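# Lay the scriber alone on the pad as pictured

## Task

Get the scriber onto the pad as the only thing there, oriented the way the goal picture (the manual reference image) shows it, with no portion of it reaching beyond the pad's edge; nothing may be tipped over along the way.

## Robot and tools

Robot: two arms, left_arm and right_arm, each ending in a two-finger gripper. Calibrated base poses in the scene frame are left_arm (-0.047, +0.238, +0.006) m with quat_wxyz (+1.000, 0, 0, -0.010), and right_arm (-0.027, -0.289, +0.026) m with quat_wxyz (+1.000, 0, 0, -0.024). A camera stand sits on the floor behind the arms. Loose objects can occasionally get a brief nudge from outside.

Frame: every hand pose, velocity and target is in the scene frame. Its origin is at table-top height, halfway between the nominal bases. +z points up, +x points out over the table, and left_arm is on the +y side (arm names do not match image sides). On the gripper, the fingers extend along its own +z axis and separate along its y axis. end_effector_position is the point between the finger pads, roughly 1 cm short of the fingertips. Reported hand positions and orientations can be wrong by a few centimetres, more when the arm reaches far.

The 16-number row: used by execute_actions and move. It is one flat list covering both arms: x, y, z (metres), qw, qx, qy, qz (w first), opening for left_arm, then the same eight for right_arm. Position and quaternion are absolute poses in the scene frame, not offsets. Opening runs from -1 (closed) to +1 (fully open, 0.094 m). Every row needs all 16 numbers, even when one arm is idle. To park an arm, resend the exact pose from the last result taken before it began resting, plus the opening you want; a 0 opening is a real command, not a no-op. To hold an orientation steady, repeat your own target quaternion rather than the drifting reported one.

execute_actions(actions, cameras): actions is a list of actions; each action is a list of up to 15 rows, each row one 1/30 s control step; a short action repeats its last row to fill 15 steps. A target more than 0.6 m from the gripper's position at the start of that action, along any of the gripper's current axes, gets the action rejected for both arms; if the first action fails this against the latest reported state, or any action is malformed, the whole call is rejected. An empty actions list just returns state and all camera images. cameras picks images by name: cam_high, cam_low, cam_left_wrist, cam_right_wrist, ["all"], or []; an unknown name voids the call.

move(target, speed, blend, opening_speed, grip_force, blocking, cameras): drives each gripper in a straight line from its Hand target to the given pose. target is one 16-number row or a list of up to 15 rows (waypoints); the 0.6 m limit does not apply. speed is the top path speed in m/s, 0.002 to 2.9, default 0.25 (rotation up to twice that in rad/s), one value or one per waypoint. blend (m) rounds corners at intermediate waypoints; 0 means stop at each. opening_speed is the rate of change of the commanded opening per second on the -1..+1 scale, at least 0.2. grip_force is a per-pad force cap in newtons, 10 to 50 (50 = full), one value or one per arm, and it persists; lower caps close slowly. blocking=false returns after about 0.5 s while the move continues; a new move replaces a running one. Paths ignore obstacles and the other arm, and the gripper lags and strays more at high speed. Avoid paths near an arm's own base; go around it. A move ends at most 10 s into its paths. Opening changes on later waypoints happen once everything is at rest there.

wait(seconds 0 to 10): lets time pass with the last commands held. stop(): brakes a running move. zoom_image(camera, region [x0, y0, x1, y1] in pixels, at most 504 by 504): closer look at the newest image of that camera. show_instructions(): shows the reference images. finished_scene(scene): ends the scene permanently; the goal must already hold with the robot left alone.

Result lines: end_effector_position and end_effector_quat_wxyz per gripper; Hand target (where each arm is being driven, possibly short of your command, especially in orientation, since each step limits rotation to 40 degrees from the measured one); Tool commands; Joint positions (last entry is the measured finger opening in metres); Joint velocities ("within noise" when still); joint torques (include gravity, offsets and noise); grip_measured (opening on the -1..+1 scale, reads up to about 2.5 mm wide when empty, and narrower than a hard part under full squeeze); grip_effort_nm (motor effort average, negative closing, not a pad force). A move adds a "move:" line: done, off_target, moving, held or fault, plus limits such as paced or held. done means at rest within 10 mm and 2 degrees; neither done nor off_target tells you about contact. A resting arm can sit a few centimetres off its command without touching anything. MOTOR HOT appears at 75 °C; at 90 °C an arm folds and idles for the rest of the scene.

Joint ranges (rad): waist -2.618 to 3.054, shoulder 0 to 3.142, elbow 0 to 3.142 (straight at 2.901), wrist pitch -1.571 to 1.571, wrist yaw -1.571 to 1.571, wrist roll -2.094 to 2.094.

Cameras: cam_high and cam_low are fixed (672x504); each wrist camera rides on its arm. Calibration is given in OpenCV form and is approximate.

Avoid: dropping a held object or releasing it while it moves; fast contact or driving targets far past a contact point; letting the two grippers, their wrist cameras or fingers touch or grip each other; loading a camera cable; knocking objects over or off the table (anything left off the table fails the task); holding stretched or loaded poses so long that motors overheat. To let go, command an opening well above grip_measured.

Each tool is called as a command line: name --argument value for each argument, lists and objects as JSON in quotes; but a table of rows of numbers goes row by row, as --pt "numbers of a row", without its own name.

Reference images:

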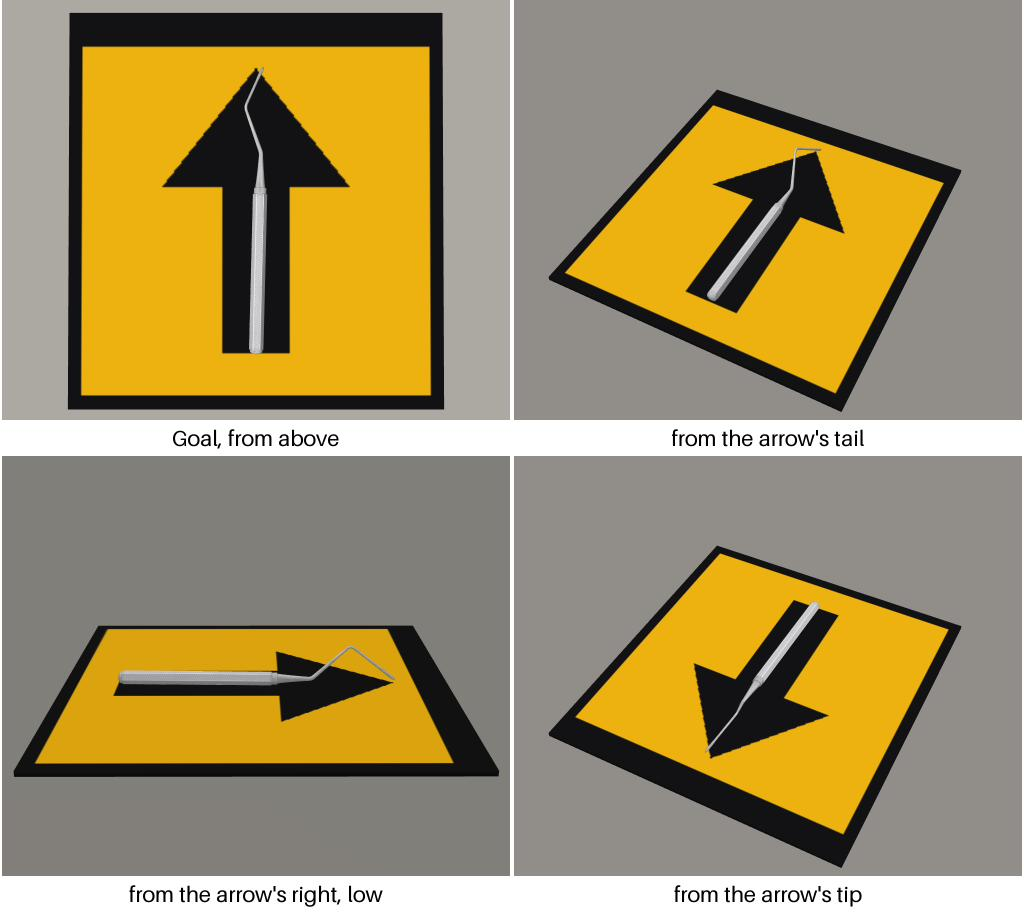

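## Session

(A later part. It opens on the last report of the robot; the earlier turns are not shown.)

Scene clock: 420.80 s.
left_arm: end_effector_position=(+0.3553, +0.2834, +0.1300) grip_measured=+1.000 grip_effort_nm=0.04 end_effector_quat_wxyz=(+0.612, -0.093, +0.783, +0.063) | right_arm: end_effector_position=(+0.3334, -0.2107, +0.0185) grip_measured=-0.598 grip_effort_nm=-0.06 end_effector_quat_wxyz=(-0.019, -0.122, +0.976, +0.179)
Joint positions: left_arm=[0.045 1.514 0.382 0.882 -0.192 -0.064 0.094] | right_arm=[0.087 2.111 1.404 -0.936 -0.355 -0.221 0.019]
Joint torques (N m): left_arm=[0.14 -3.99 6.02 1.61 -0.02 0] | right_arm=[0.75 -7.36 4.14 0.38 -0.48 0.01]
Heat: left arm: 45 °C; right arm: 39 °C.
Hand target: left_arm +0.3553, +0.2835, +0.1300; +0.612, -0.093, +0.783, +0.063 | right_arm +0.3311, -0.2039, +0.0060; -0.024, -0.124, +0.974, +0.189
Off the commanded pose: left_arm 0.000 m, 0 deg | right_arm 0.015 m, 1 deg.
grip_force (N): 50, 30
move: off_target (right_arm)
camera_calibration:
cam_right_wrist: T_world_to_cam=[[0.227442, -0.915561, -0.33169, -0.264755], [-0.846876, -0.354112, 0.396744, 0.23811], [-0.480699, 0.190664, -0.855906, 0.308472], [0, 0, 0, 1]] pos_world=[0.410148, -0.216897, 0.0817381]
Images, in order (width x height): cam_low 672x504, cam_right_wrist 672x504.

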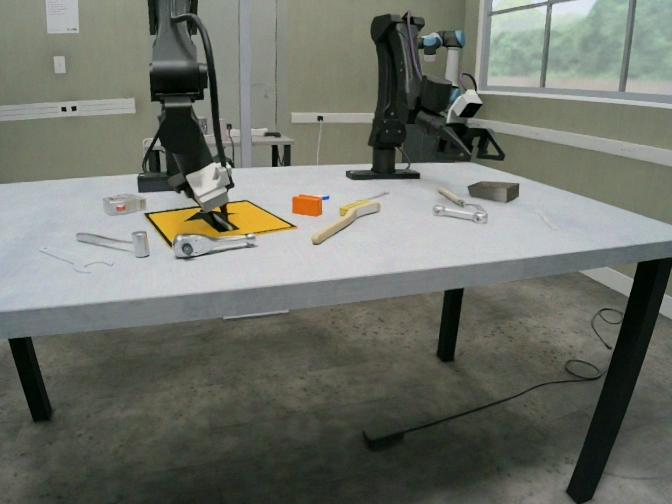

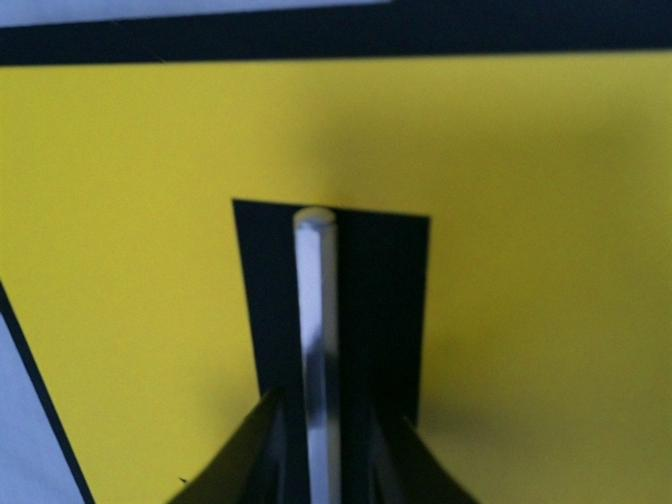

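move --pt "0.3553 0.2834 0.13 0.612 -0.093 0.783 0.063 1 0.3315 -0.2036 0.0055 -0.0241 -0.1239 0.9737 0.1893 -0.73" --pt "0.3553 0.2834 0.13 0.612 -0.093 0.783 0.063 1 0.3315 -0.203 0.002 -0.0241 -0.1239 0.9737 0.1893 -0.73" --cameras '["cam_right_wrist", "cam_low"]' --speed '[0.03, 0.02]'

zoom_image --camera "cam_low" --region '[190, 190, 260, 246]'

Scene clock: 429.07 s.
left_arm: end_effector_position=(+0.3553, +0.2834, +0.1300) grip_measured=+1.000 grip_effort_nm=0.04 end_effector_quat_wxyz=(+0.612, -0.093, +0.783, +0.063) | right_arm: end_effector_position=(+0.3342, -0.2107, +0.0173) grip_measured=-0.728 grip_effort_nm=-0.06 end_effector_quat_wxyz=(-0.017, -0.122, +0.976, +0.178)
Joint positions: left_arm=[0.045 1.514 0.382 0.882 -0.192 -0.064 0.094] | right_arm=[0.087 2.111 1.398 -0.925 -0.355 -0.22 0.013]
Joint torques (N m): left_arm=[0.13 -4.18 6.22 1.67 -0.02 0.07] | right_arm=[0.85 -6.91 4.08 0.41 -0.48 0.05]
Heat: left arm: 45 °C; right arm: 39 °C.
Hand target: left_arm +0.3553, +0.2835, +0.1300; +0.612, -0.093, +0.783, +0.063 | right_arm +0.3308, -0.2034, +0.0026; -0.025, -0.124, +0.974, +0.189
Off the commanded pose: left_arm 0.000 m, 0 deg | right_arm 0.017 m, 2 deg.
grip_force (N): 50, 30
move: off_target (right_arm)
camera_calibration:
cam_right_wrist: T_world_to_cam=[[0.227887, -0.915866, -0.330541, -0.265574], [-0.849414, -0.352947, 0.392332, 0.240406], [-0.475987, 0.191358, -0.858381, 0.30633], [0, 0, 0, 1]] pos_world=[0.410534, -0.216999, 0.0808455]
Images, in order (width x height): cam_low 672x504, cam_right_wrist 672x504.

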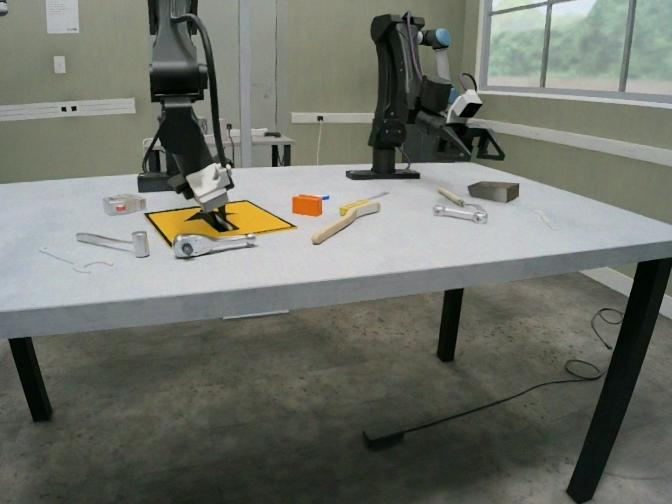

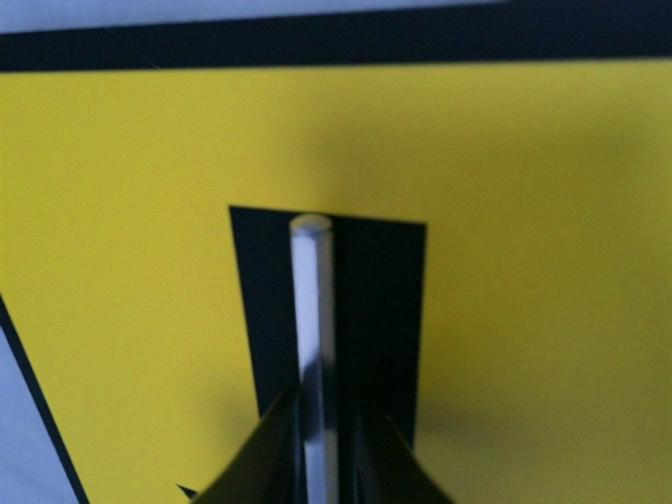

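Scaled by 7.200 from the camera's 672x504 image, which has a finer 960x720 frame.

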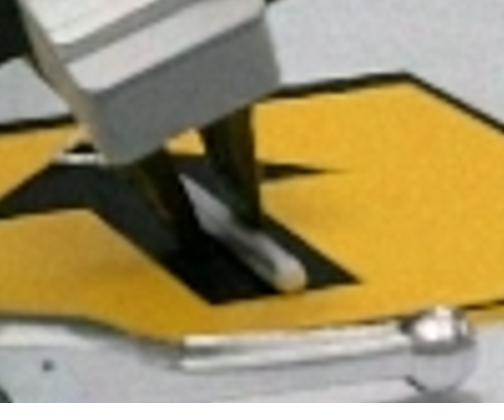

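move --pt "0.3553 0.2834 0.13 0.612 -0.093 0.783 0.063 1 0.3315 -0.203 0.002 -0.0241 -0.1239 0.9737 0.1893 -1" --cameras '["cam_right_wrist", "cam_low"]' --speed '[0.03]' --opening_speed 0.3

zoom_image --camera "cam_low" --region '[190, 190, 260, 246]'

Scene clock: 438.93 s.
left_arm: end_effector_position=(+0.3553, +0.2834, +0.1300) grip_measured=+1.000 grip_effort_nm=0.04 end_effector_quat_wxyz=(+0.612, -0.093, +0.783, +0.063) | right_arm: end_effector_position=(+0.3349, -0.2106, +0.0169) grip_measured=-0.846 grip_effort_nm=-0.64 end_effector_quat_wxyz=(-0.015, -0.122, +0.976, +0.178)
Joint positions: left_arm=[0.045 1.514 0.382 0.882 -0.192 -0.064 0.094] | right_arm=[0.087 2.111 1.397 -0.919 -0.355 -0.22 0.007]
Joint torques (N m): left_arm=[0.27 -4.01 6.19 1.65 -0.01 0.07] | right_arm=[0.85 -6.91 4.22 0.36 -0.47 0.04]
Heat: left arm: 45 °C; right arm: 38 °C.
Hand target: left_arm +0.3553, +0.2835, +0.1300; +0.612, -0.093, +0.783, +0.063 | right_arm +0.3309, -0.2034, +0.0026; -0.024, -0.124, +0.974, +0.189
Off the commanded pose: left_arm 0.000 m, 0 deg | right_arm 0.017 m, 2 deg.
grip_force (N): 50, 30
move: off_target (right_arm)
camera_calibration:
cam_right_wrist: T_world_to_cam=[[0.228759, -0.915781, -0.330173, -0.266112], [-0.850962, -0.352839, 0.389061, 0.241868], [-0.472793, 0.191963, -0.86001, 0.305479], [0, 0, 0, 1]] pos_world=[0.411124, -0.217001, 0.0807505]
Images, in order (width x height): cam_low 672x504, cam_right_wrist 672x504.

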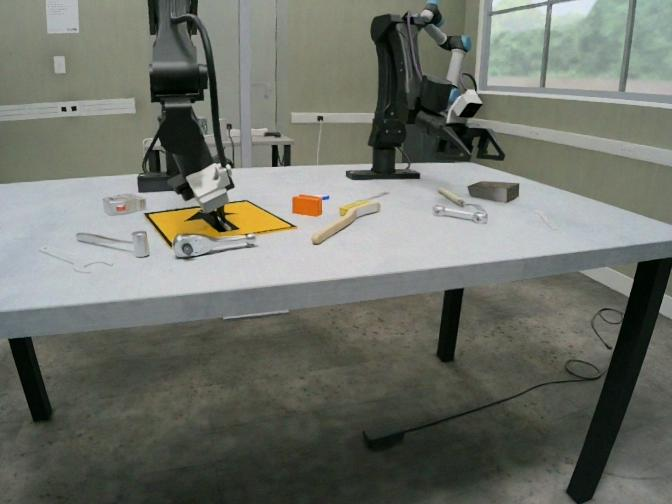

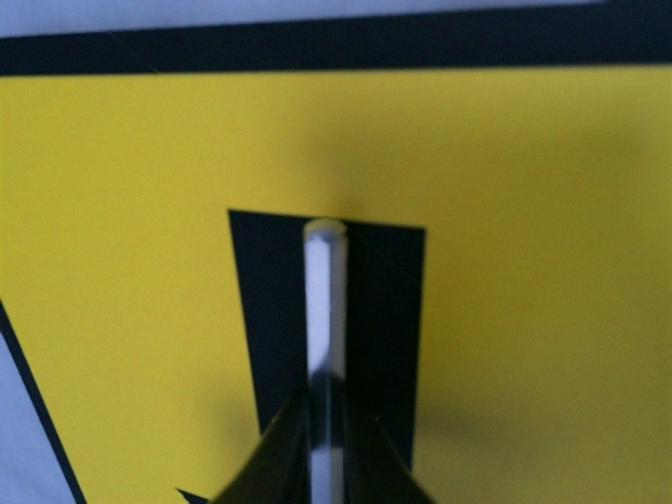

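Scaled by 7.200 from the camera's 672x504 image, which has a finer 960x720 frame.

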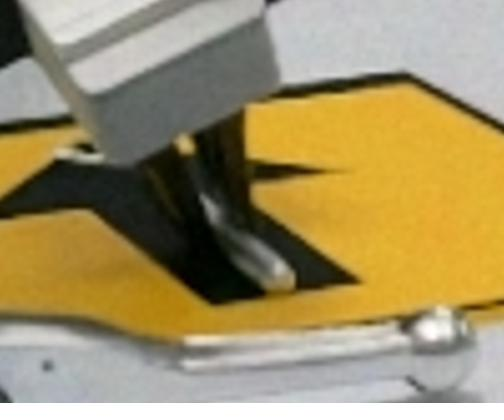

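move --pt "0.3553 0.2834 0.13 0.612 -0.093 0.783 0.063 1 0.334 -0.207 0.06 -0.0241 -0.1239 0.9737 0.1893 -1" --cameras '["cam_right_wrist", "cam_low"]' --speed '[0.05]'

zoom_image --camera "cam_low" --region '[160, 150, 260, 230]'

Scene clock: 444.03 s.
left_arm: end_effector_position=(+0.3553, +0.2834, +0.1300) grip_measured=+1.000 grip_effort_nm=0.04 end_effector_quat_wxyz=(+0.612, -0.093, +0.783, +0.063) | right_arm: end_effector_position=(+0.3270, -0.2106, +0.0436) grip_measured=-0.846 grip_effort_nm=-0.64 end_effector_quat_wxyz=(-0.045, -0.116, +0.975, +0.182)
Joint positions: left_arm=[0.045 1.514 0.382 0.882 -0.192 -0.064 0.094] | right_arm=[0.087 2.095 1.481 -1.081 -0.356 -0.22 0.007]
Joint torques (N m): left_arm=[0.16 -3.95 5.82 1.68 0.01 0.01] | right_arm=[0.06 -12.04 7.56 -0.18 -0.44 -0.07]
Heat: left arm: 45 °C; right arm: 39 °C.
Hand target: left_arm +0.3553, +0.2835, +0.1300; +0.612, -0.093, +0.783, +0.063 | right_arm +0.3337, -0.2071, +0.0598; -0.024, -0.124, +0.974, +0.189
Off the commanded pose: left_arm 0.000 m, 0 deg | right_arm 0.018 m, 3 deg.
grip_force (N): 50, 30
move: off_target (right_arm)
camera_calibration:
cam_right_wrist: T_world_to_cam=[[0.207962, -0.916124, -0.342738, -0.248284], [-0.825547, -0.352326, 0.440838, 0.214318], [-0.524618, 0.191269, -0.829574, 0.340096], [0, 0, 0, 1]] pos_world=[0.406984, -0.216999, 0.102559]
Images, in order (width x height): cam_low 672x504, cam_right_wrist 672x504.

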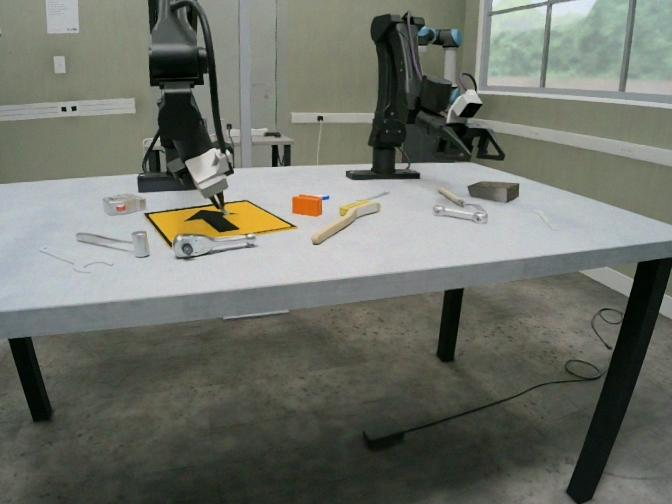

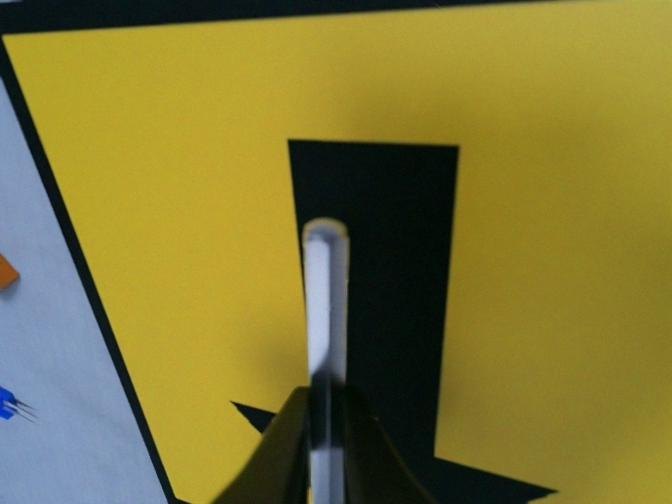

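Scaled by 5.040 from the camera's 672x504 image, which has a finer 960x720 frame.

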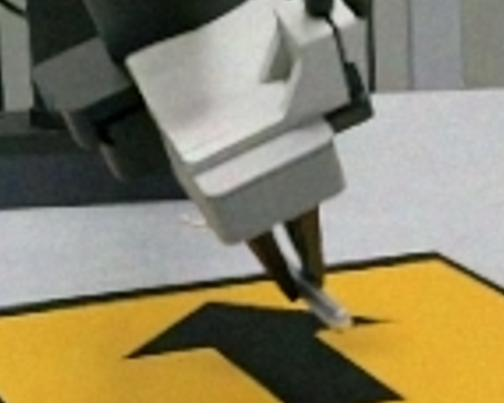

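move --pt "0.3553 0.2834 0.13 0.612 -0.093 0.783 0.063 1 0.334 -0.206 0.085 0.0 -0.1262 0.992 0.0 -1" --pt "0.3553 0.2834 0.13 0.612 -0.093 0.783 0.063 1 0.334 -0.202 0.08 0.0273 -0.1232 0.9685 -0.2147 -1" --cameras '["cam_right_wrist", "cam_low"]' --speed '[0.12, 0.12]' --blend '[0.01, 0]'

zoom_image --camera "cam_low" --region '[160, 130, 260, 210]'

Scene clock: 462.27 s.
left_arm: end_effector_position=(+0.3553, +0.2834, +0.1300) grip_measured=+1.000 grip_effort_nm=0.04 end_effector_quat_wxyz=(+0.612, -0.093, +0.783, +0.063) | right_arm: end_effector_position=(+0.3300, -0.2015, +0.0796) grip_measured=-0.846 grip_effort_nm=-0.64 end_effector_quat_wxyz=(+0.027, -0.127, +0.970, -0.204)
Joint positions: left_arm=[0.045 1.514 0.382 0.882 -0.192 -0.064 0.094] | right_arm=[0.48 2.023 1.514 -1.136 0.407 0.189 0.007]
Joint torques (N m): left_arm=[0.09 -4.07 6.17 1.68 -0.02 -0.01] | right_arm=[0.27 -7.61 8.27 -0.09 0.5 0.12]
Heat: left arm: 45 °C; right arm: 43 °C.
Hand target: left_arm +0.3553, +0.2835, +0.1300; +0.612, -0.093, +0.783, +0.063 | right_arm +0.3340, -0.2020, +0.0800; +0.028, -0.123, +0.969, -0.214
Off the commanded pose: left_arm 0.000 m, 0 deg | right_arm 0.004 m, 1 deg.
grip_force (N): 50, 30
move: done
camera_calibration:
cam_right_wrist: T_world_to_cam=[[0.226567, -0.87726, 0.423181, -0.287399], [-0.922994, -0.0546276, 0.380918, 0.301044], [-0.311047, -0.476897, -0.822082, 0.164156], [0, 0, 0, 1]] pos_world=[0.394037, -0.157393, 0.141899]
Images, in order (width x height): cam_low 672x504, cam_right_wrist 672x504.

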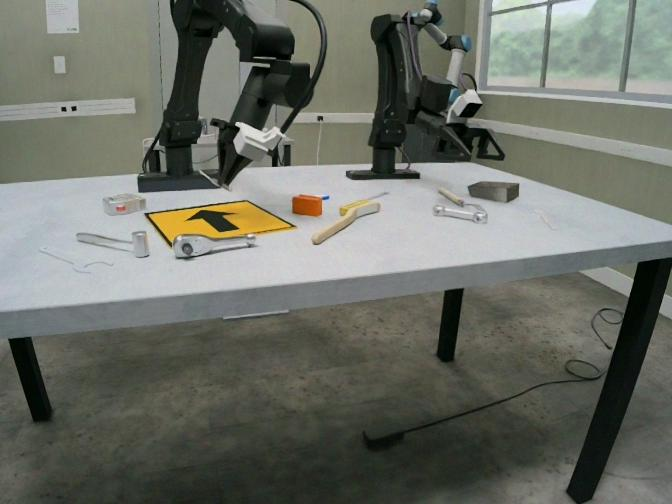

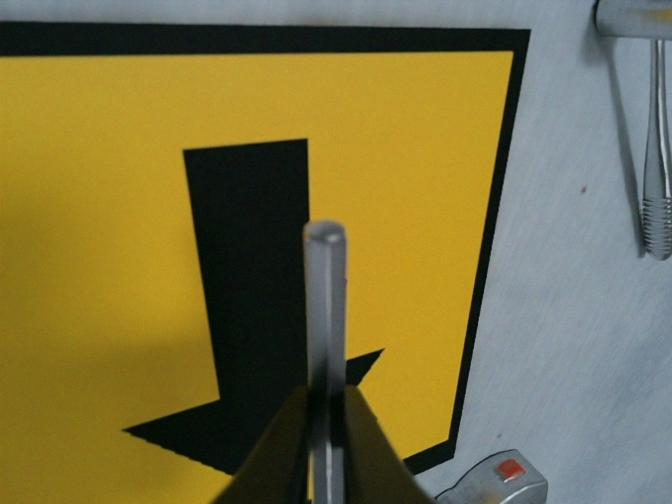

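Scaled by 5.040 from the camera's 672x504 image, which has a finer 960x720 frame.

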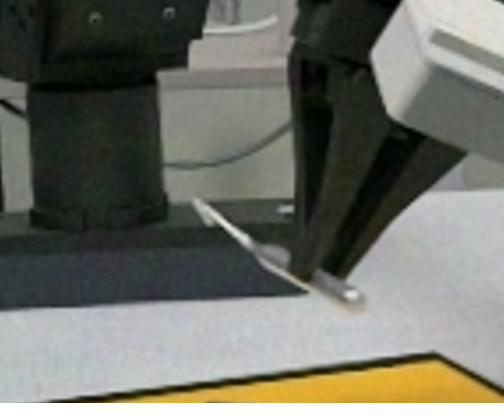

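move --pt "0.3553 0.2834 0.13 0.612 -0.093 0.783 0.063 1 0.332 -0.203 0.024 0.0273 -0.1232 0.9685 -0.2147 -1" --cameras '["cam_right_wrist", "cam_low"]' --speed '[0.06]'

zoom_image --camera "cam_low" --region '[160, 150, 260, 230]'

Scene clock: 467.60 s.
left_arm: end_effector_position=(+0.3553, +0.2834, +0.1300) grip_measured=+1.000 grip_effort_nm=0.04 end_effector_quat_wxyz=(+0.612, -0.093, +0.783, +0.063) | right_arm: end_effector_position=(+0.3317, -0.2009, +0.0315) grip_measured=-0.846 grip_effort_nm=-0.64 end_effector_quat_wxyz=(+0.028, -0.126, +0.970, -0.204)
Joint positions: left_arm=[0.045 1.514 0.382 0.882 -0.192 -0.064 0.094] | right_arm=[0.48 2.094 1.417 -0.969 0.408 0.19 0.007]
Joint torques (N m): left_arm=[0.06 -4.03 6.22 1.65 -0.05 0.05] | right_arm=[0.29 -7.99 4.92 0.25 0.48 0.12]
Heat: left arm: 45 °C; right arm: 43 °C.
Hand target: left_arm +0.3553, +0.2835, +0.1300; +0.612, -0.093, +0.783, +0.063 | right_arm +0.3319, -0.2031, +0.0242; +0.027, -0.123, +0.969, -0.215
Off the commanded pose: left_arm 0.000 m, 0 deg | right_arm 0.008 m, 1 deg.
grip_force (N): 50, 30
move: done
camera_calibration:
cam_right_wrist: T_world_to_cam=[[0.225296, -0.877068, 0.424257, -0.266469], [-0.923397, -0.0533217, 0.380124, 0.321407], [-0.310773, -0.477399, -0.821895, 0.125224], [0, 0, 0, 1]] pos_world=[0.395737, -0.156792, 0.0937979]
Images, in order (width x height): cam_low 672x504, cam_right_wrist 672x504.

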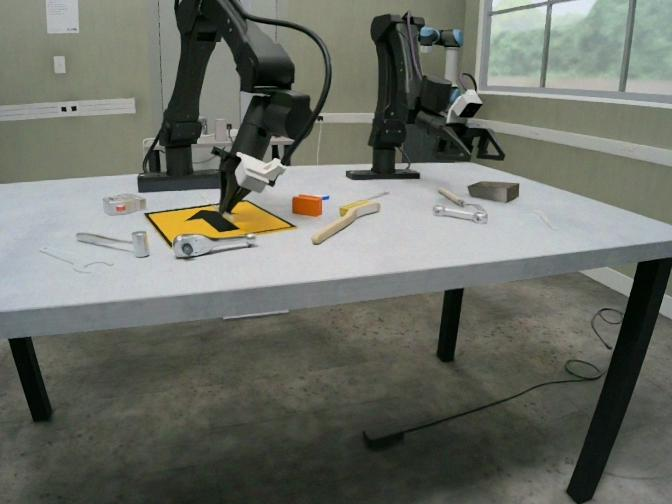

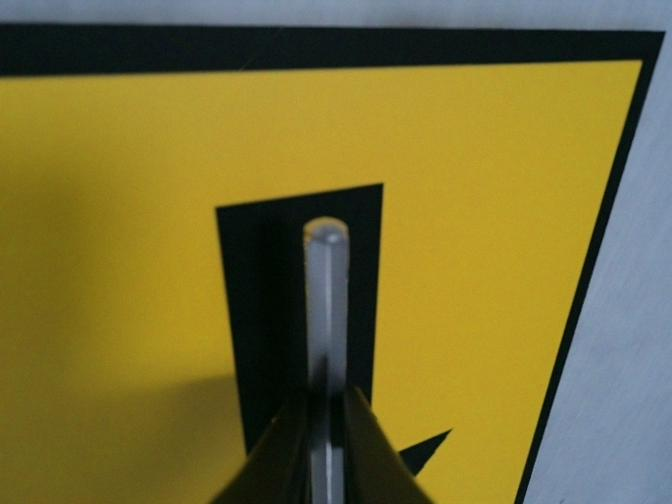

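Scaled by 5.040 from the camera's 672x504 image, which has a finer 960x720 frame.

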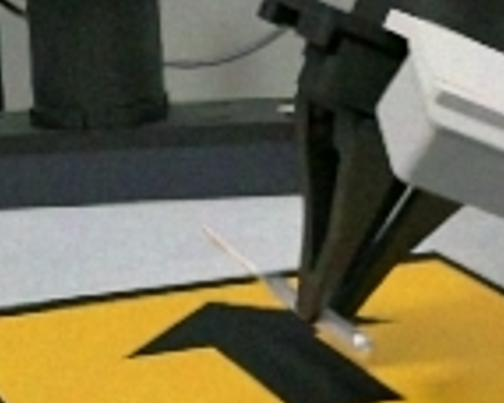

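move --pt "0.3553 0.2834 0.13 0.612 -0.093 0.783 0.063 1 0.3325 -0.204 0.013 0.0273 -0.1232 0.9685 -0.2147 -1" --cameras '["cam_right_wrist"]' --speed '[0.04]'

move --pt "0.3553 0.2834 0.13 0.612 -0.093 0.783 0.063 1 0.3325 -0.204 0.008 0.0273 -0.1232 0.9685 -0.2147 -1" --cameras '["cam_right_wrist", "cam_low"]' --speed '[0.03]'

zoom_image --camera "cam_low" --region '[180, 180, 250, 236]'

Scene clock: 475.77 s.
left_arm: end_effector_position=(+0.3553, +0.2834, +0.1300) grip_measured=+1.000 grip_effort_nm=0.04 end_effector_quat_wxyz=(+0.612, -0.093, +0.783, +0.063) | right_arm: end_effector_position=(+0.3327, -0.2004, +0.0214) grip_measured=-0.846 grip_effort_nm=-0.64 end_effector_quat_wxyz=(+0.029, -0.126, +0.971, -0.203)
Joint positions: left_arm=[0.045 1.514 0.382 0.882 -0.192 -0.064 0.094] | right_arm=[0.48 2.111 1.4 -0.93 0.408 0.19 0.007]
Joint torques (N m): left_arm=[0.23 -4.01 6.2 1.66 0 0.03] | right_arm=[0.06 -7.92 4.77 0.22 0.49 0.1]
Heat: left arm: 45 °C; right arm: 42 °C.
Hand target: left_arm +0.3553, +0.2835, +0.1300; +0.612, -0.093, +0.783, +0.063 | right_arm +0.3323, -0.2040, +0.0132; +0.027, -0.123, +0.969, -0.215
Off the commanded pose: left_arm 0.000 m, 0 deg | right_arm 0.009 m, 1 deg.
grip_force (N): 50, 30
move: done
camera_calibration:
cam_right_wrist: T_world_to_cam=[[0.223837, -0.87773, 0.423659, -0.261685], [-0.924714, -0.0539356, 0.376823, 0.326488], [-0.307898, -0.47611, -0.823722, 0.116746], [0, 0, 0, 1]] pos_world=[0.396428, -0.156495, 0.0840036]
Images, in order (width x height): cam_right_wrist 672x504.

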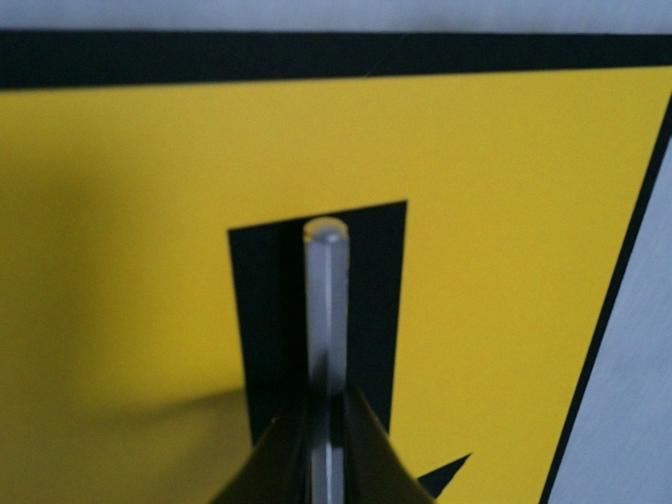

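Scene clock: 476.63 s.
left_arm: end_effector_position=(+0.3553, +0.2834, +0.1300) grip_measured=+1.000 grip_effort_nm=0.04 end_effector_quat_wxyz=(+0.612, -0.093, +0.783, +0.063) | right_arm: end_effector_position=(+0.3329, -0.2004, +0.0166) grip_measured=-0.846 grip_effort_nm=-0.64 end_effector_quat_wxyz=(+0.030, -0.126, +0.971, -0.204)
Joint positions: left_arm=[0.045 1.514 0.382 0.882 -0.192 -0.064 0.094] | right_arm=[0.48 2.12 1.393 -0.914 0.409 0.19 0.007]
Joint torques (N m): left_arm=[0.02 -3.93 5.98 1.63 -0.01 0.06] | right_arm=[0.05 -7.91 4.74 0.24 0.48 0.1]
Heat: left arm: 45 °C; right arm: 41 °C.
Hand target: left_arm +0.3553, +0.2835, +0.1300; +0.612, -0.093, +0.783, +0.063 | right_arm +0.3324, -0.2041, +0.0083; +0.027, -0.123, +0.969, -0.215
Off the commanded pose: left_arm 0.000 m, 0 deg | right_arm 0.009 m, 1 deg.
grip_force (N): 50, 30
move: done
camera_calibration:
cam_right_wrist: T_world_to_cam=[[0.223646, -0.87767, 0.423884, -0.259541], [-0.924923, -0.0539434, 0.376308, 0.328608], [-0.307409, -0.47622, -0.823841, 0.1127], [0, 0, 0, 1]] pos_world=[0.396627, -0.156395, 0.079204]
Images, in order (width x height): cam_low 672x504, cam_right_wrist 672x504.

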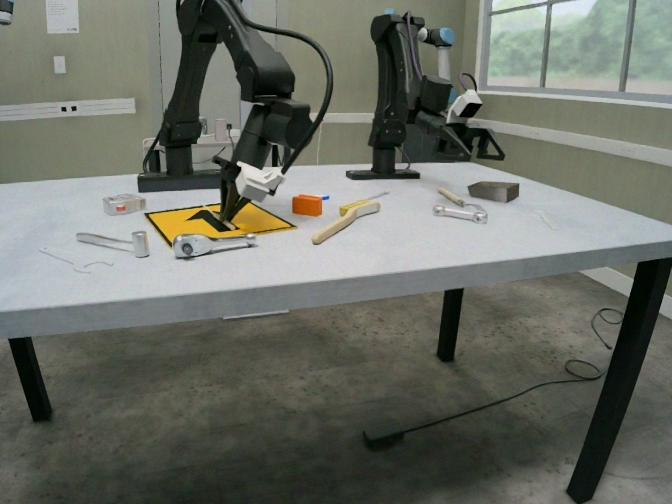

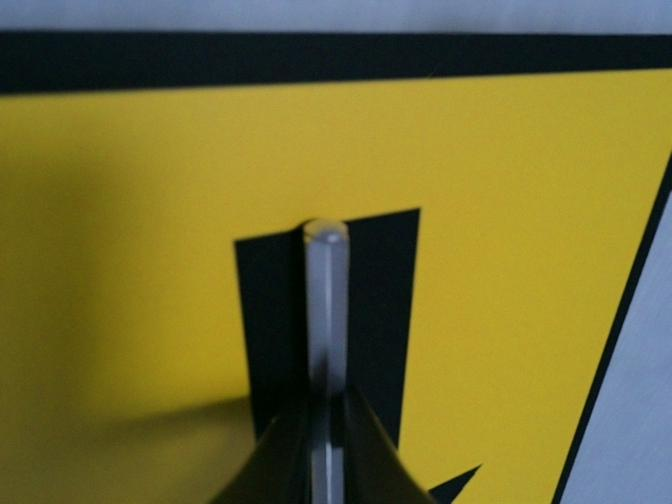

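Scaled by 7.200 from the camera's 672x504 image, which has a finer 960x720 frame.

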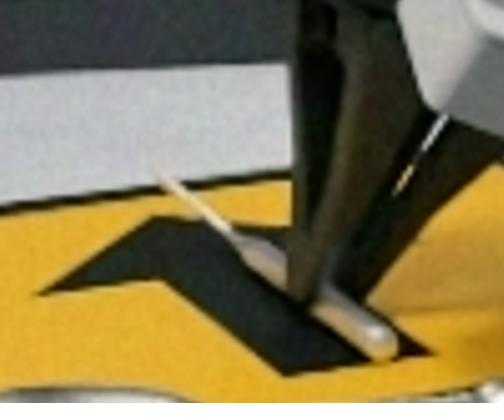

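move --pt "0.3553 0.2834 0.13 0.612 -0.093 0.783 0.063 1 0.3325 -0.204 0.0055 0.0273 -0.1232 0.9685 -0.2147 -1" --cameras '[]' --speed '[0.02]'

move --pt "0.3553 0.2834 0.13 0.612 -0.093 0.783 0.063 1 0.3325 -0.204 0.003 0.0273 -0.1232 0.9685 -0.2147 -1" --cameras '["cam_right_wrist", "cam_low"]' --speed '[0.02]'

zoom_image --camera "cam_low" --region '[180, 180, 250, 236]'

Scene clock: 482.87 s.
left_arm: end_effector_position=(+0.3553, +0.2834, +0.1300) grip_measured=+1.000 grip_effort_nm=0.04 end_effector_quat_wxyz=(+0.612, -0.093, +0.783, +0.063) | right_arm: end_effector_position=(+0.3346, -0.1996, +0.0165) grip_measured=-0.846 grip_effort_nm=-0.64 end_effector_quat_wxyz=(+0.033, -0.125, +0.971, -0.202)
Joint positions: left_arm=[0.045 1.514 0.382 0.882 -0.192 -0.064 0.094] | right_arm=[0.48 2.12 1.393 -0.906 0.409 0.19 0.007]
Joint torques (N m): left_arm=[0.08 -4.14 5.94 1.64 -0.06 0.02] | right_arm=[0.06 -7.6 4.41 0.2 0.48 0.1]
Heat: left arm: 45 °C; right arm: 41 °C.
Hand target: left_arm +0.3553, +0.2835, +0.1300; +0.612, -0.093, +0.783, +0.063 | right_arm +0.3323, -0.2041, +0.0059; +0.027, -0.123, +0.969, -0.215
Off the commanded pose: left_arm 0.000 m, 0 deg | right_arm 0.012 m, 2 deg.
grip_force (N): 50, 30
move: off_target (right_arm)
No camera images: "cameras" was empty.

Scene clock: 483.57 s.
left_arm: end_effector_position=(+0.3553, +0.2834, +0.1300) grip_measured=+1.000 grip_effort_nm=0.04 end_effector_quat_wxyz=(+0.612, -0.093, +0.783, +0.063) | right_arm: end_effector_position=(+0.3341, -0.2000, +0.0153) grip_measured=-0.846 grip_effort_nm=-0.64 end_effector_quat_wxyz=(+0.033, -0.125, +0.971, -0.203)
Joint positions: left_arm=[0.045 1.514 0.382 0.882 -0.192 -0.064 0.094] | right_arm=[0.48 2.121 1.389 -0.903 0.41 0.19 0.007]
Joint torques (N m): left_arm=[0.01 -3.79 5.94 1.69 -0.04 0.01] | right_arm=[0.06 -7.34 4.37 0.29 0.47 0.1]
Heat: left arm: 45 °C; right arm: 41 °C.
Hand target: left_arm +0.3553, +0.2835, +0.1300; +0.612, -0.093, +0.783, +0.063 | right_arm +0.3321, -0.2041, +0.0034; +0.027, -0.123, +0.969, -0.215
Off the commanded pose: left_arm 0.000 m, 0 deg | right_arm 0.013 m, 1 deg.
grip_force (N): 50, 30
move: off_target (right_arm)
camera_calibration:
cam_right_wrist: T_world_to_cam=[[0.22103, -0.878337, 0.423875, -0.258272], [-0.927284, -0.0546204, 0.370352, 0.330942], [-0.302142, -0.474911, -0.826541, 0.110705], [0, 0, 0, 1]] pos_world=[0.397412, -0.156199, 0.0784124]
Images, in order (width x height): cam_low 672x504, cam_right_wrist 672x504.

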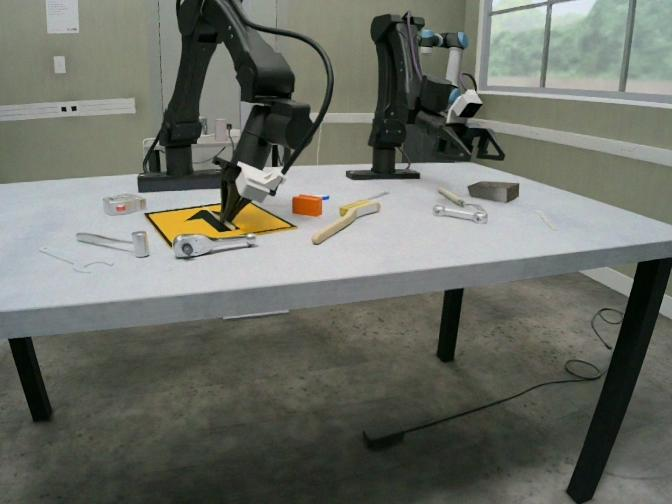

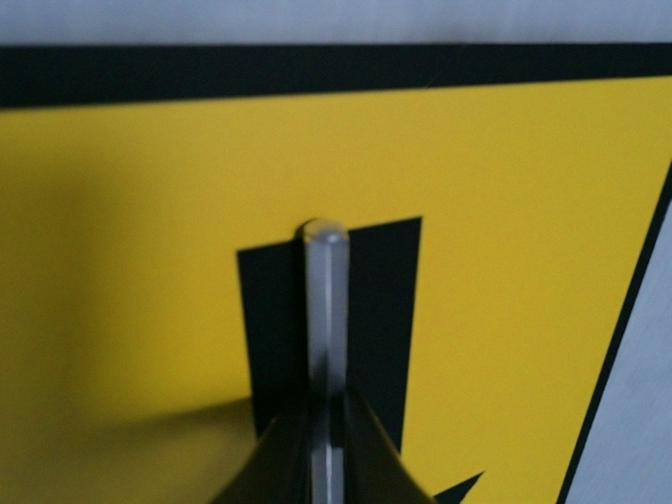

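Scaled by 7.200 from the camera's 672x504 image, which has a finer 960x720 frame.

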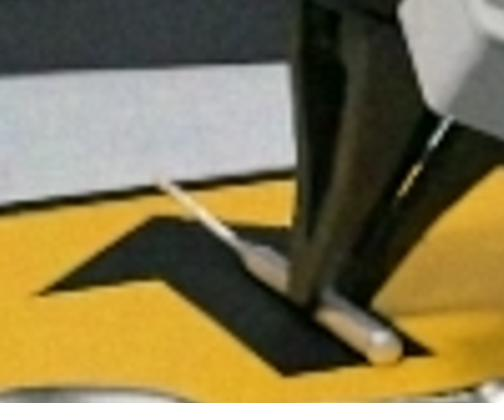

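move --pt "0.3553 0.2834 0.13 0.612 -0.093 0.783 0.063 1 0.3325 -0.204 0.001 0.0273 -0.1232 0.9685 -0.2147 -1" --cameras '[]' --speed '[0.02]'

Scene clock: 487.83 s.
left_arm: end_effector_position=(+0.3553, +0.2834, +0.1300) grip_measured=+1.000 grip_effort_nm=0.04 end_effector_quat_wxyz=(+0.612, -0.093, +0.783, +0.063) | right_arm: end_effector_position=(+0.3343, -0.2001, +0.0150) grip_measured=-0.846 grip_effort_nm=-0.63 end_effector_quat_wxyz=(+0.033, -0.125, +0.971, -0.204)
Joint positions: left_arm=[0.045 1.514 0.382 0.882 -0.192 -0.064 0.094] | right_arm=[0.48 2.122 1.389 -0.902 0.411 0.19 0.007]
Joint torques (N m): left_arm=[0.16 -3.99 6.22 1.65 -0.05 0.01] | right_arm=[0.08 -7.21 4.1 0.33 0.46 0.1]
Heat: left arm: 45 °C; right arm: 40 °C.
Hand target: left_arm +0.3553, +0.2835, +0.1300; +0.612, -0.093, +0.783, +0.063 | right_arm +0.3321, -0.2042, +0.0015; +0.027, -0.123, +0.969, -0.215
Off the commanded pose: left_arm 0.000 m, 0 deg | right_arm 0.015 m, 1 deg.
grip_force (N): 50, 30
move: off_target (right_arm)
No camera images: "cameras" was empty.

move --pt "0.3553 0.2834 0.13 0.612 -0.093 0.783 0.063 1 0.3325 -0.204 0.005 0.0273 -0.1232 0.9685 -0.2147 -0.72" --cameras '["cam_right_wrist", "cam_low"]' --speed '[0.02]' --opening_speed 0.2

zoom_image --camera "cam_low" --region '[180, 180, 250, 236]'

Scene clock: 494.67 s.
left_arm: end_effector_position=(+0.3553, +0.2834, +0.1300) grip_measured=+1.000 grip_effort_nm=0.04 end_effector_quat_wxyz=(+0.612, -0.093, +0.783, +0.063) | right_arm: end_effector_position=(+0.3350, -0.2018, +0.0158) grip_measured=-0.722 grip_effort_nm=0.12 end_effector_quat_wxyz=(+0.034, -0.125, +0.969, -0.209)
Joint positions: left_arm=[0.045 1.514 0.382 0.882 -0.192 -0.064 0.094] | right_arm=[0.48 2.122 1.389 -0.902 0.422 0.19 0.013]
Joint torques (N m): left_arm=[-0.02 -4.04 5.91 1.73 -0.01 0.07] | right_arm=[0.05 -7.66 4.6 0.22 0.35 0.09]
Heat: left arm: 45 °C; right arm: 40 °C.
Hand target: left_arm +0.3553, +0.2835, +0.1300; +0.612, -0.093, +0.783, +0.063 | right_arm +0.3322, -0.2042, +0.0053; +0.027, -0.123, +0.969, -0.215
Off the commanded pose: left_arm 0.000 m, 0 deg | right_arm 0.011 m, 1 deg.
grip_force (N): 50, 30
move: off_target (right_arm)
camera_calibration:
cam_right_wrist: T_world_to_cam=[[0.219663, -0.87354, 0.434368, -0.25895], [-0.928956, -0.0512968, 0.366618, 0.332772], [-0.297974, -0.484041, -0.822749, 0.107348], [0, 0, 0, 1]] pos_world=[0.397999, -0.157172, 0.0787991]
Images, in order (width x height): cam_low 672x504, cam_right_wrist 672x504.

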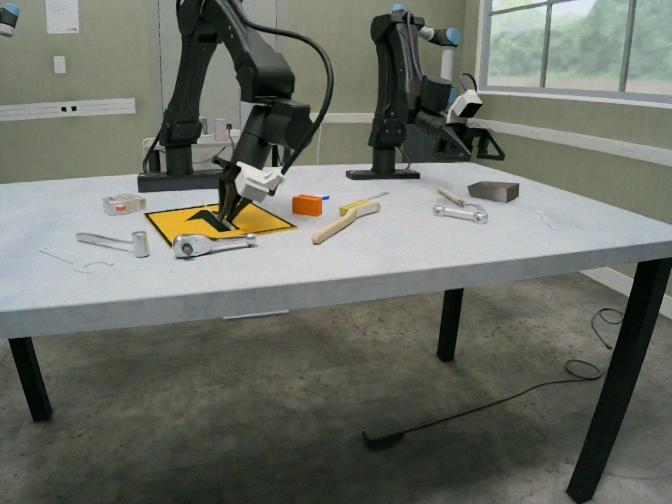

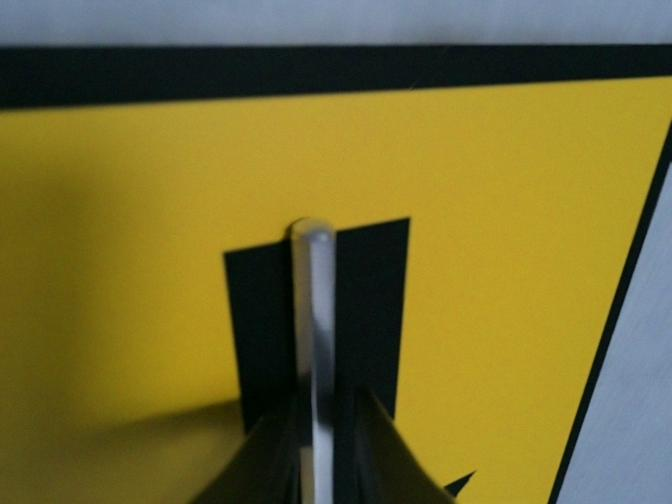

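Scaled by 7.200 from the camera's 672x504 image, which has a finer 960x720 frame.

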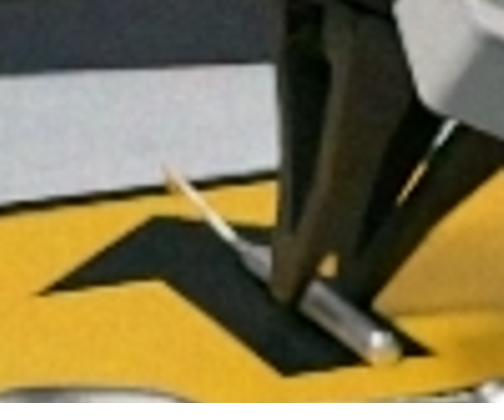

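move --pt "0.3553 0.2834 0.13 0.612 -0.093 0.783 0.063 1 0.3325 -0.206 0.011 0.0273 -0.1232 0.9685 -0.2147 -0.6" --pt "0.3553 0.2834 0.13 0.612 -0.093 0.783 0.063 1 0.334 -0.1765 0.085 0.0273 -0.1232 0.9685 -0.2147 -0.6" --cameras '["cam_right_wrist", "cam_low"]' --speed '[0.02, 0.05]' --opening_speed 0.2

zoom_image --camera "cam_low" --region '[140, 170, 300, 260]'

Scene clock: 509.77 s.
left_arm: end_effector_position=(+0.3553, +0.2834, +0.1300) grip_measured=+1.000 grip_effort_nm=0.04 end_effector_quat_wxyz=(+0.612, -0.093, +0.783, +0.063) | right_arm: end_effector_position=(+0.3296, -0.1811, +0.0690) grip_measured=-0.602 grip_effort_nm=0.11 end_effector_quat_wxyz=(+0.007, -0.131, +0.966, -0.222)
Joint positions: left_arm=[0.045 1.514 0.382 0.882 -0.192 -0.064 0.094] | right_arm=[0.538 2.122 1.607 -1.207 0.423 0.253 0.019]
Joint torques (N m): left_arm=[-0.02 -3.92 6.34 1.67 -0.01 0.01] | right_arm=[0.4 -12.48 7.73 -0.24 0.27 0.12]
Heat: left arm: 45 °C; right arm: 40 °C.
Hand target: left_arm +0.3553, +0.2835, +0.1300; +0.612, -0.093, +0.783, +0.063 | right_arm +0.3338, -0.1768, +0.0848; +0.027, -0.123, +0.969, -0.215
Off the commanded pose: left_arm 0.000 m, 0 deg | right_arm 0.017 m, 3 deg.
grip_force (N): 50, 30
move: off_target (right_arm)
camera_calibration:
cam_right_wrist: T_world_to_cam=[[0.242393, -0.858748, 0.45144, -0.268791], [-0.908849, -0.0381736, 0.415375, 0.301724], [-0.339469, -0.510974, -0.789725, 0.165981], [0, 0, 0, 1]] pos_world=[0.39572, -0.134494, 0.127094]
Images, in order (width x height): cam_low 672x504, cam_right_wrist 672x504.

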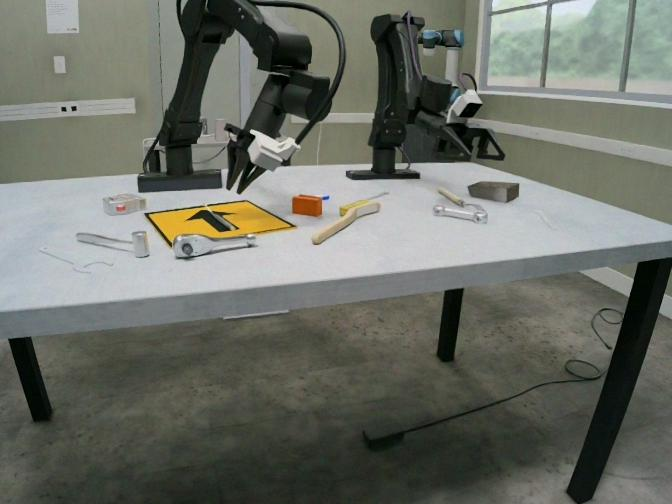

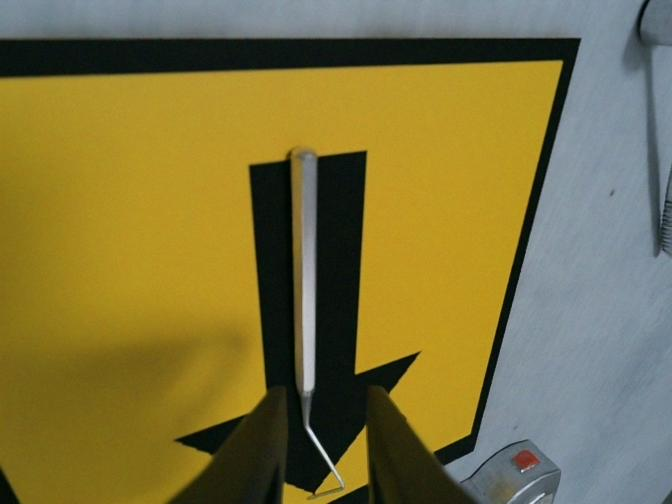

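Scaled by 3.150 from the camera's 672x504 image, which has a finer 960x720 frame.

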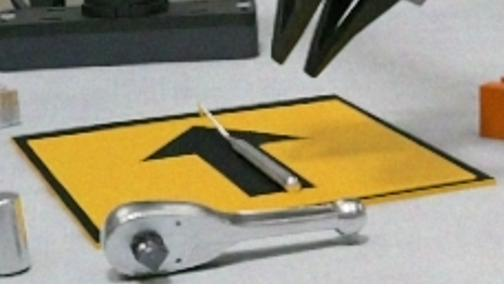

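move --pt "0.3553 0.2834 0.13 0.612 -0.093 0.783 0.063 1 0.33 -0.172 0.13 0.0273 -0.1232 0.9685 -0.2147 -0.6" --pt "0.3553 0.2834 0.13 0.612 -0.093 0.783 0.063 1 0.28 -0.215 0.18 0 -0.1262 0.992 0 -0.6" --cameras '["cam_right_wrist", "cam_low", "cam_high"]' --speed '[0.1, 0.15]' --blend '[0.02, 0]'

zoom_image --camera "cam_low" --region '[140, 180, 300, 260]'

zoom_image --camera "cam_right_wrist" --region '[180, 0, 504, 420]'

zoom_image --camera "cam_high" --region '[400, 220, 520, 340]'

Scene clock: 517.67 s.
left_arm: end_effector_position=(+0.3553, +0.2834, +0.1300) grip_measured=+1.000 grip_effort_nm=0.04 end_effector_quat_wxyz=(+0.612, -0.093, +0.783, +0.063) | right_arm: end_effector_position=(+0.2878, -0.2144, +0.1761) grip_measured=-0.602 grip_effort_nm=0.11 end_effector_quat_wxyz=(+0.003, -0.124, +0.992, -0.005)
Joint positions: left_arm=[0.045 1.514 0.382 0.882 -0.192 -0.064 0.094] | right_arm=[0.282 1.767 1.62 -1.419 0.01 -0.015 0.019]
Joint torques (N m): left_arm=[0.08 -4.21 6.32 1.69 -0.09 0.08] | right_arm=[-0.1 -9.16 5.18 0.03 -0.08 -0.05]
Heat: left arm: 45 °C; right arm: 41 °C.
Hand target: left_arm +0.3553, +0.2835, +0.1300; +0.612, -0.093, +0.783, +0.063 | right_arm +0.2802, -0.2150, +0.1799; +0.000, -0.126, +0.992, +0.000
Off the commanded pose: left_arm 0.000 m, 0 deg | right_arm 0.009 m, 1 deg.
grip_force (N): 50, 30
move: done
camera_calibration:
cam_right_wrist: T_world_to_cam=[[0.241024, -0.969936, 0.033639, -0.285414], [-0.884108, -0.205136, 0.419847, 0.174233], [-0.400324, -0.130934, -0.906971, 0.338903], [0, 0, 0, 1]] pos_world=[0.358504, -0.196718, 0.243825]
Images, in order (width x height): cam_high 672x504, cam_low 672x504, cam_right_wrist 672x504.

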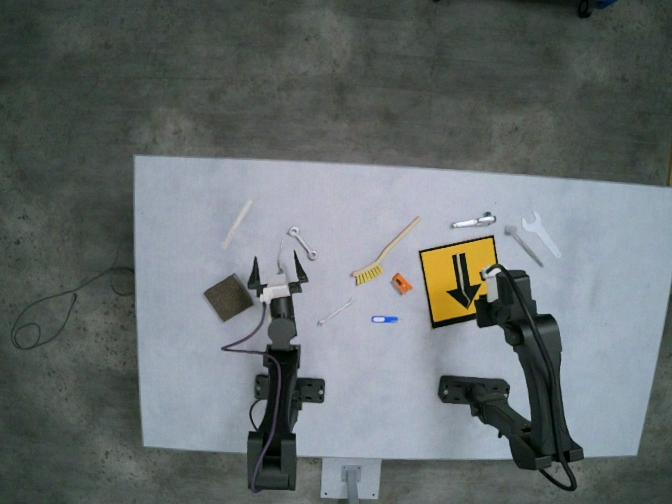

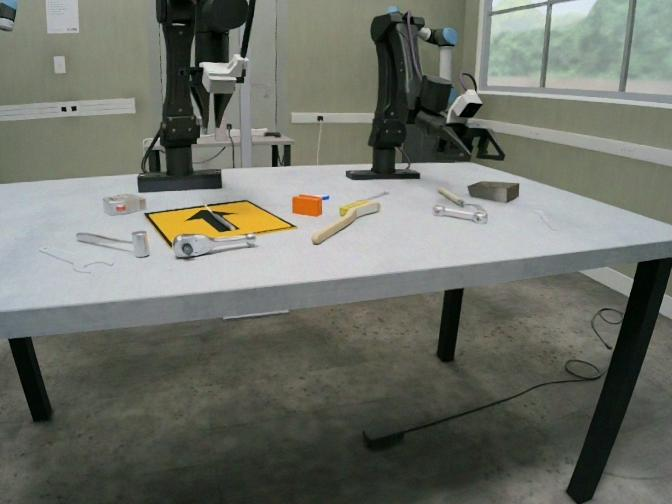

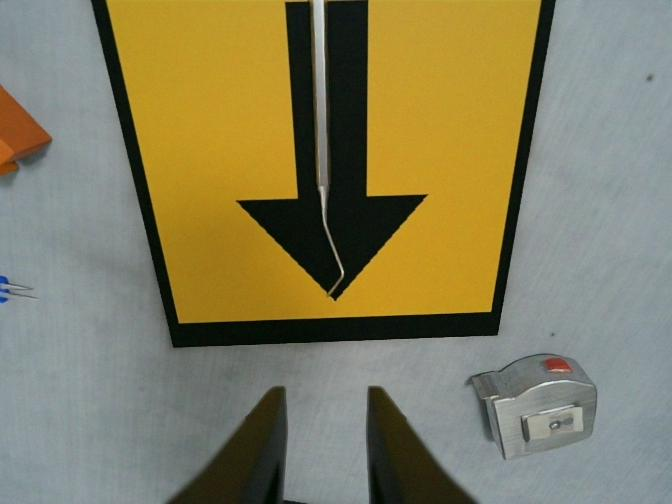

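Scaled by 3.150 from the camera's 672x504 image, which has a finer 960x720 frame.

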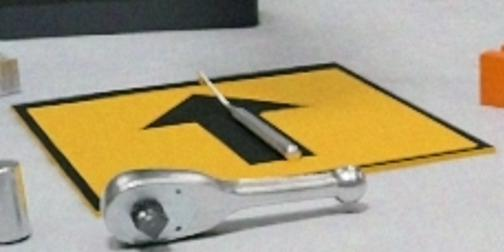

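Scaled by 1.200 from the camera's 672x504 image, which has a finer 960x720 frame.

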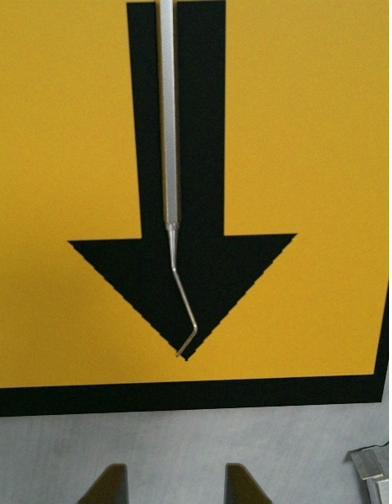

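Scaled by 4.200 from the camera's 672x504 image, which has a finer 960x720 frame.

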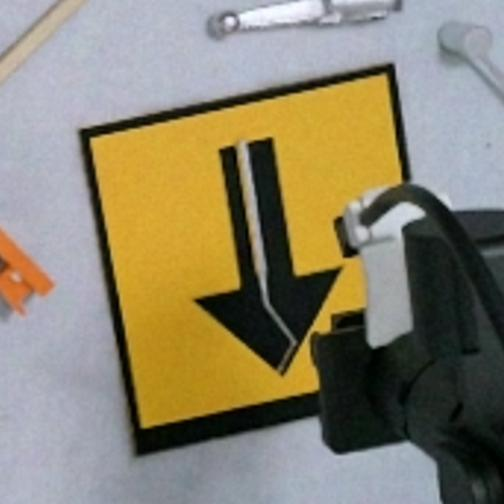

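finished_scene --scene 1

The scene is finished: the task was done.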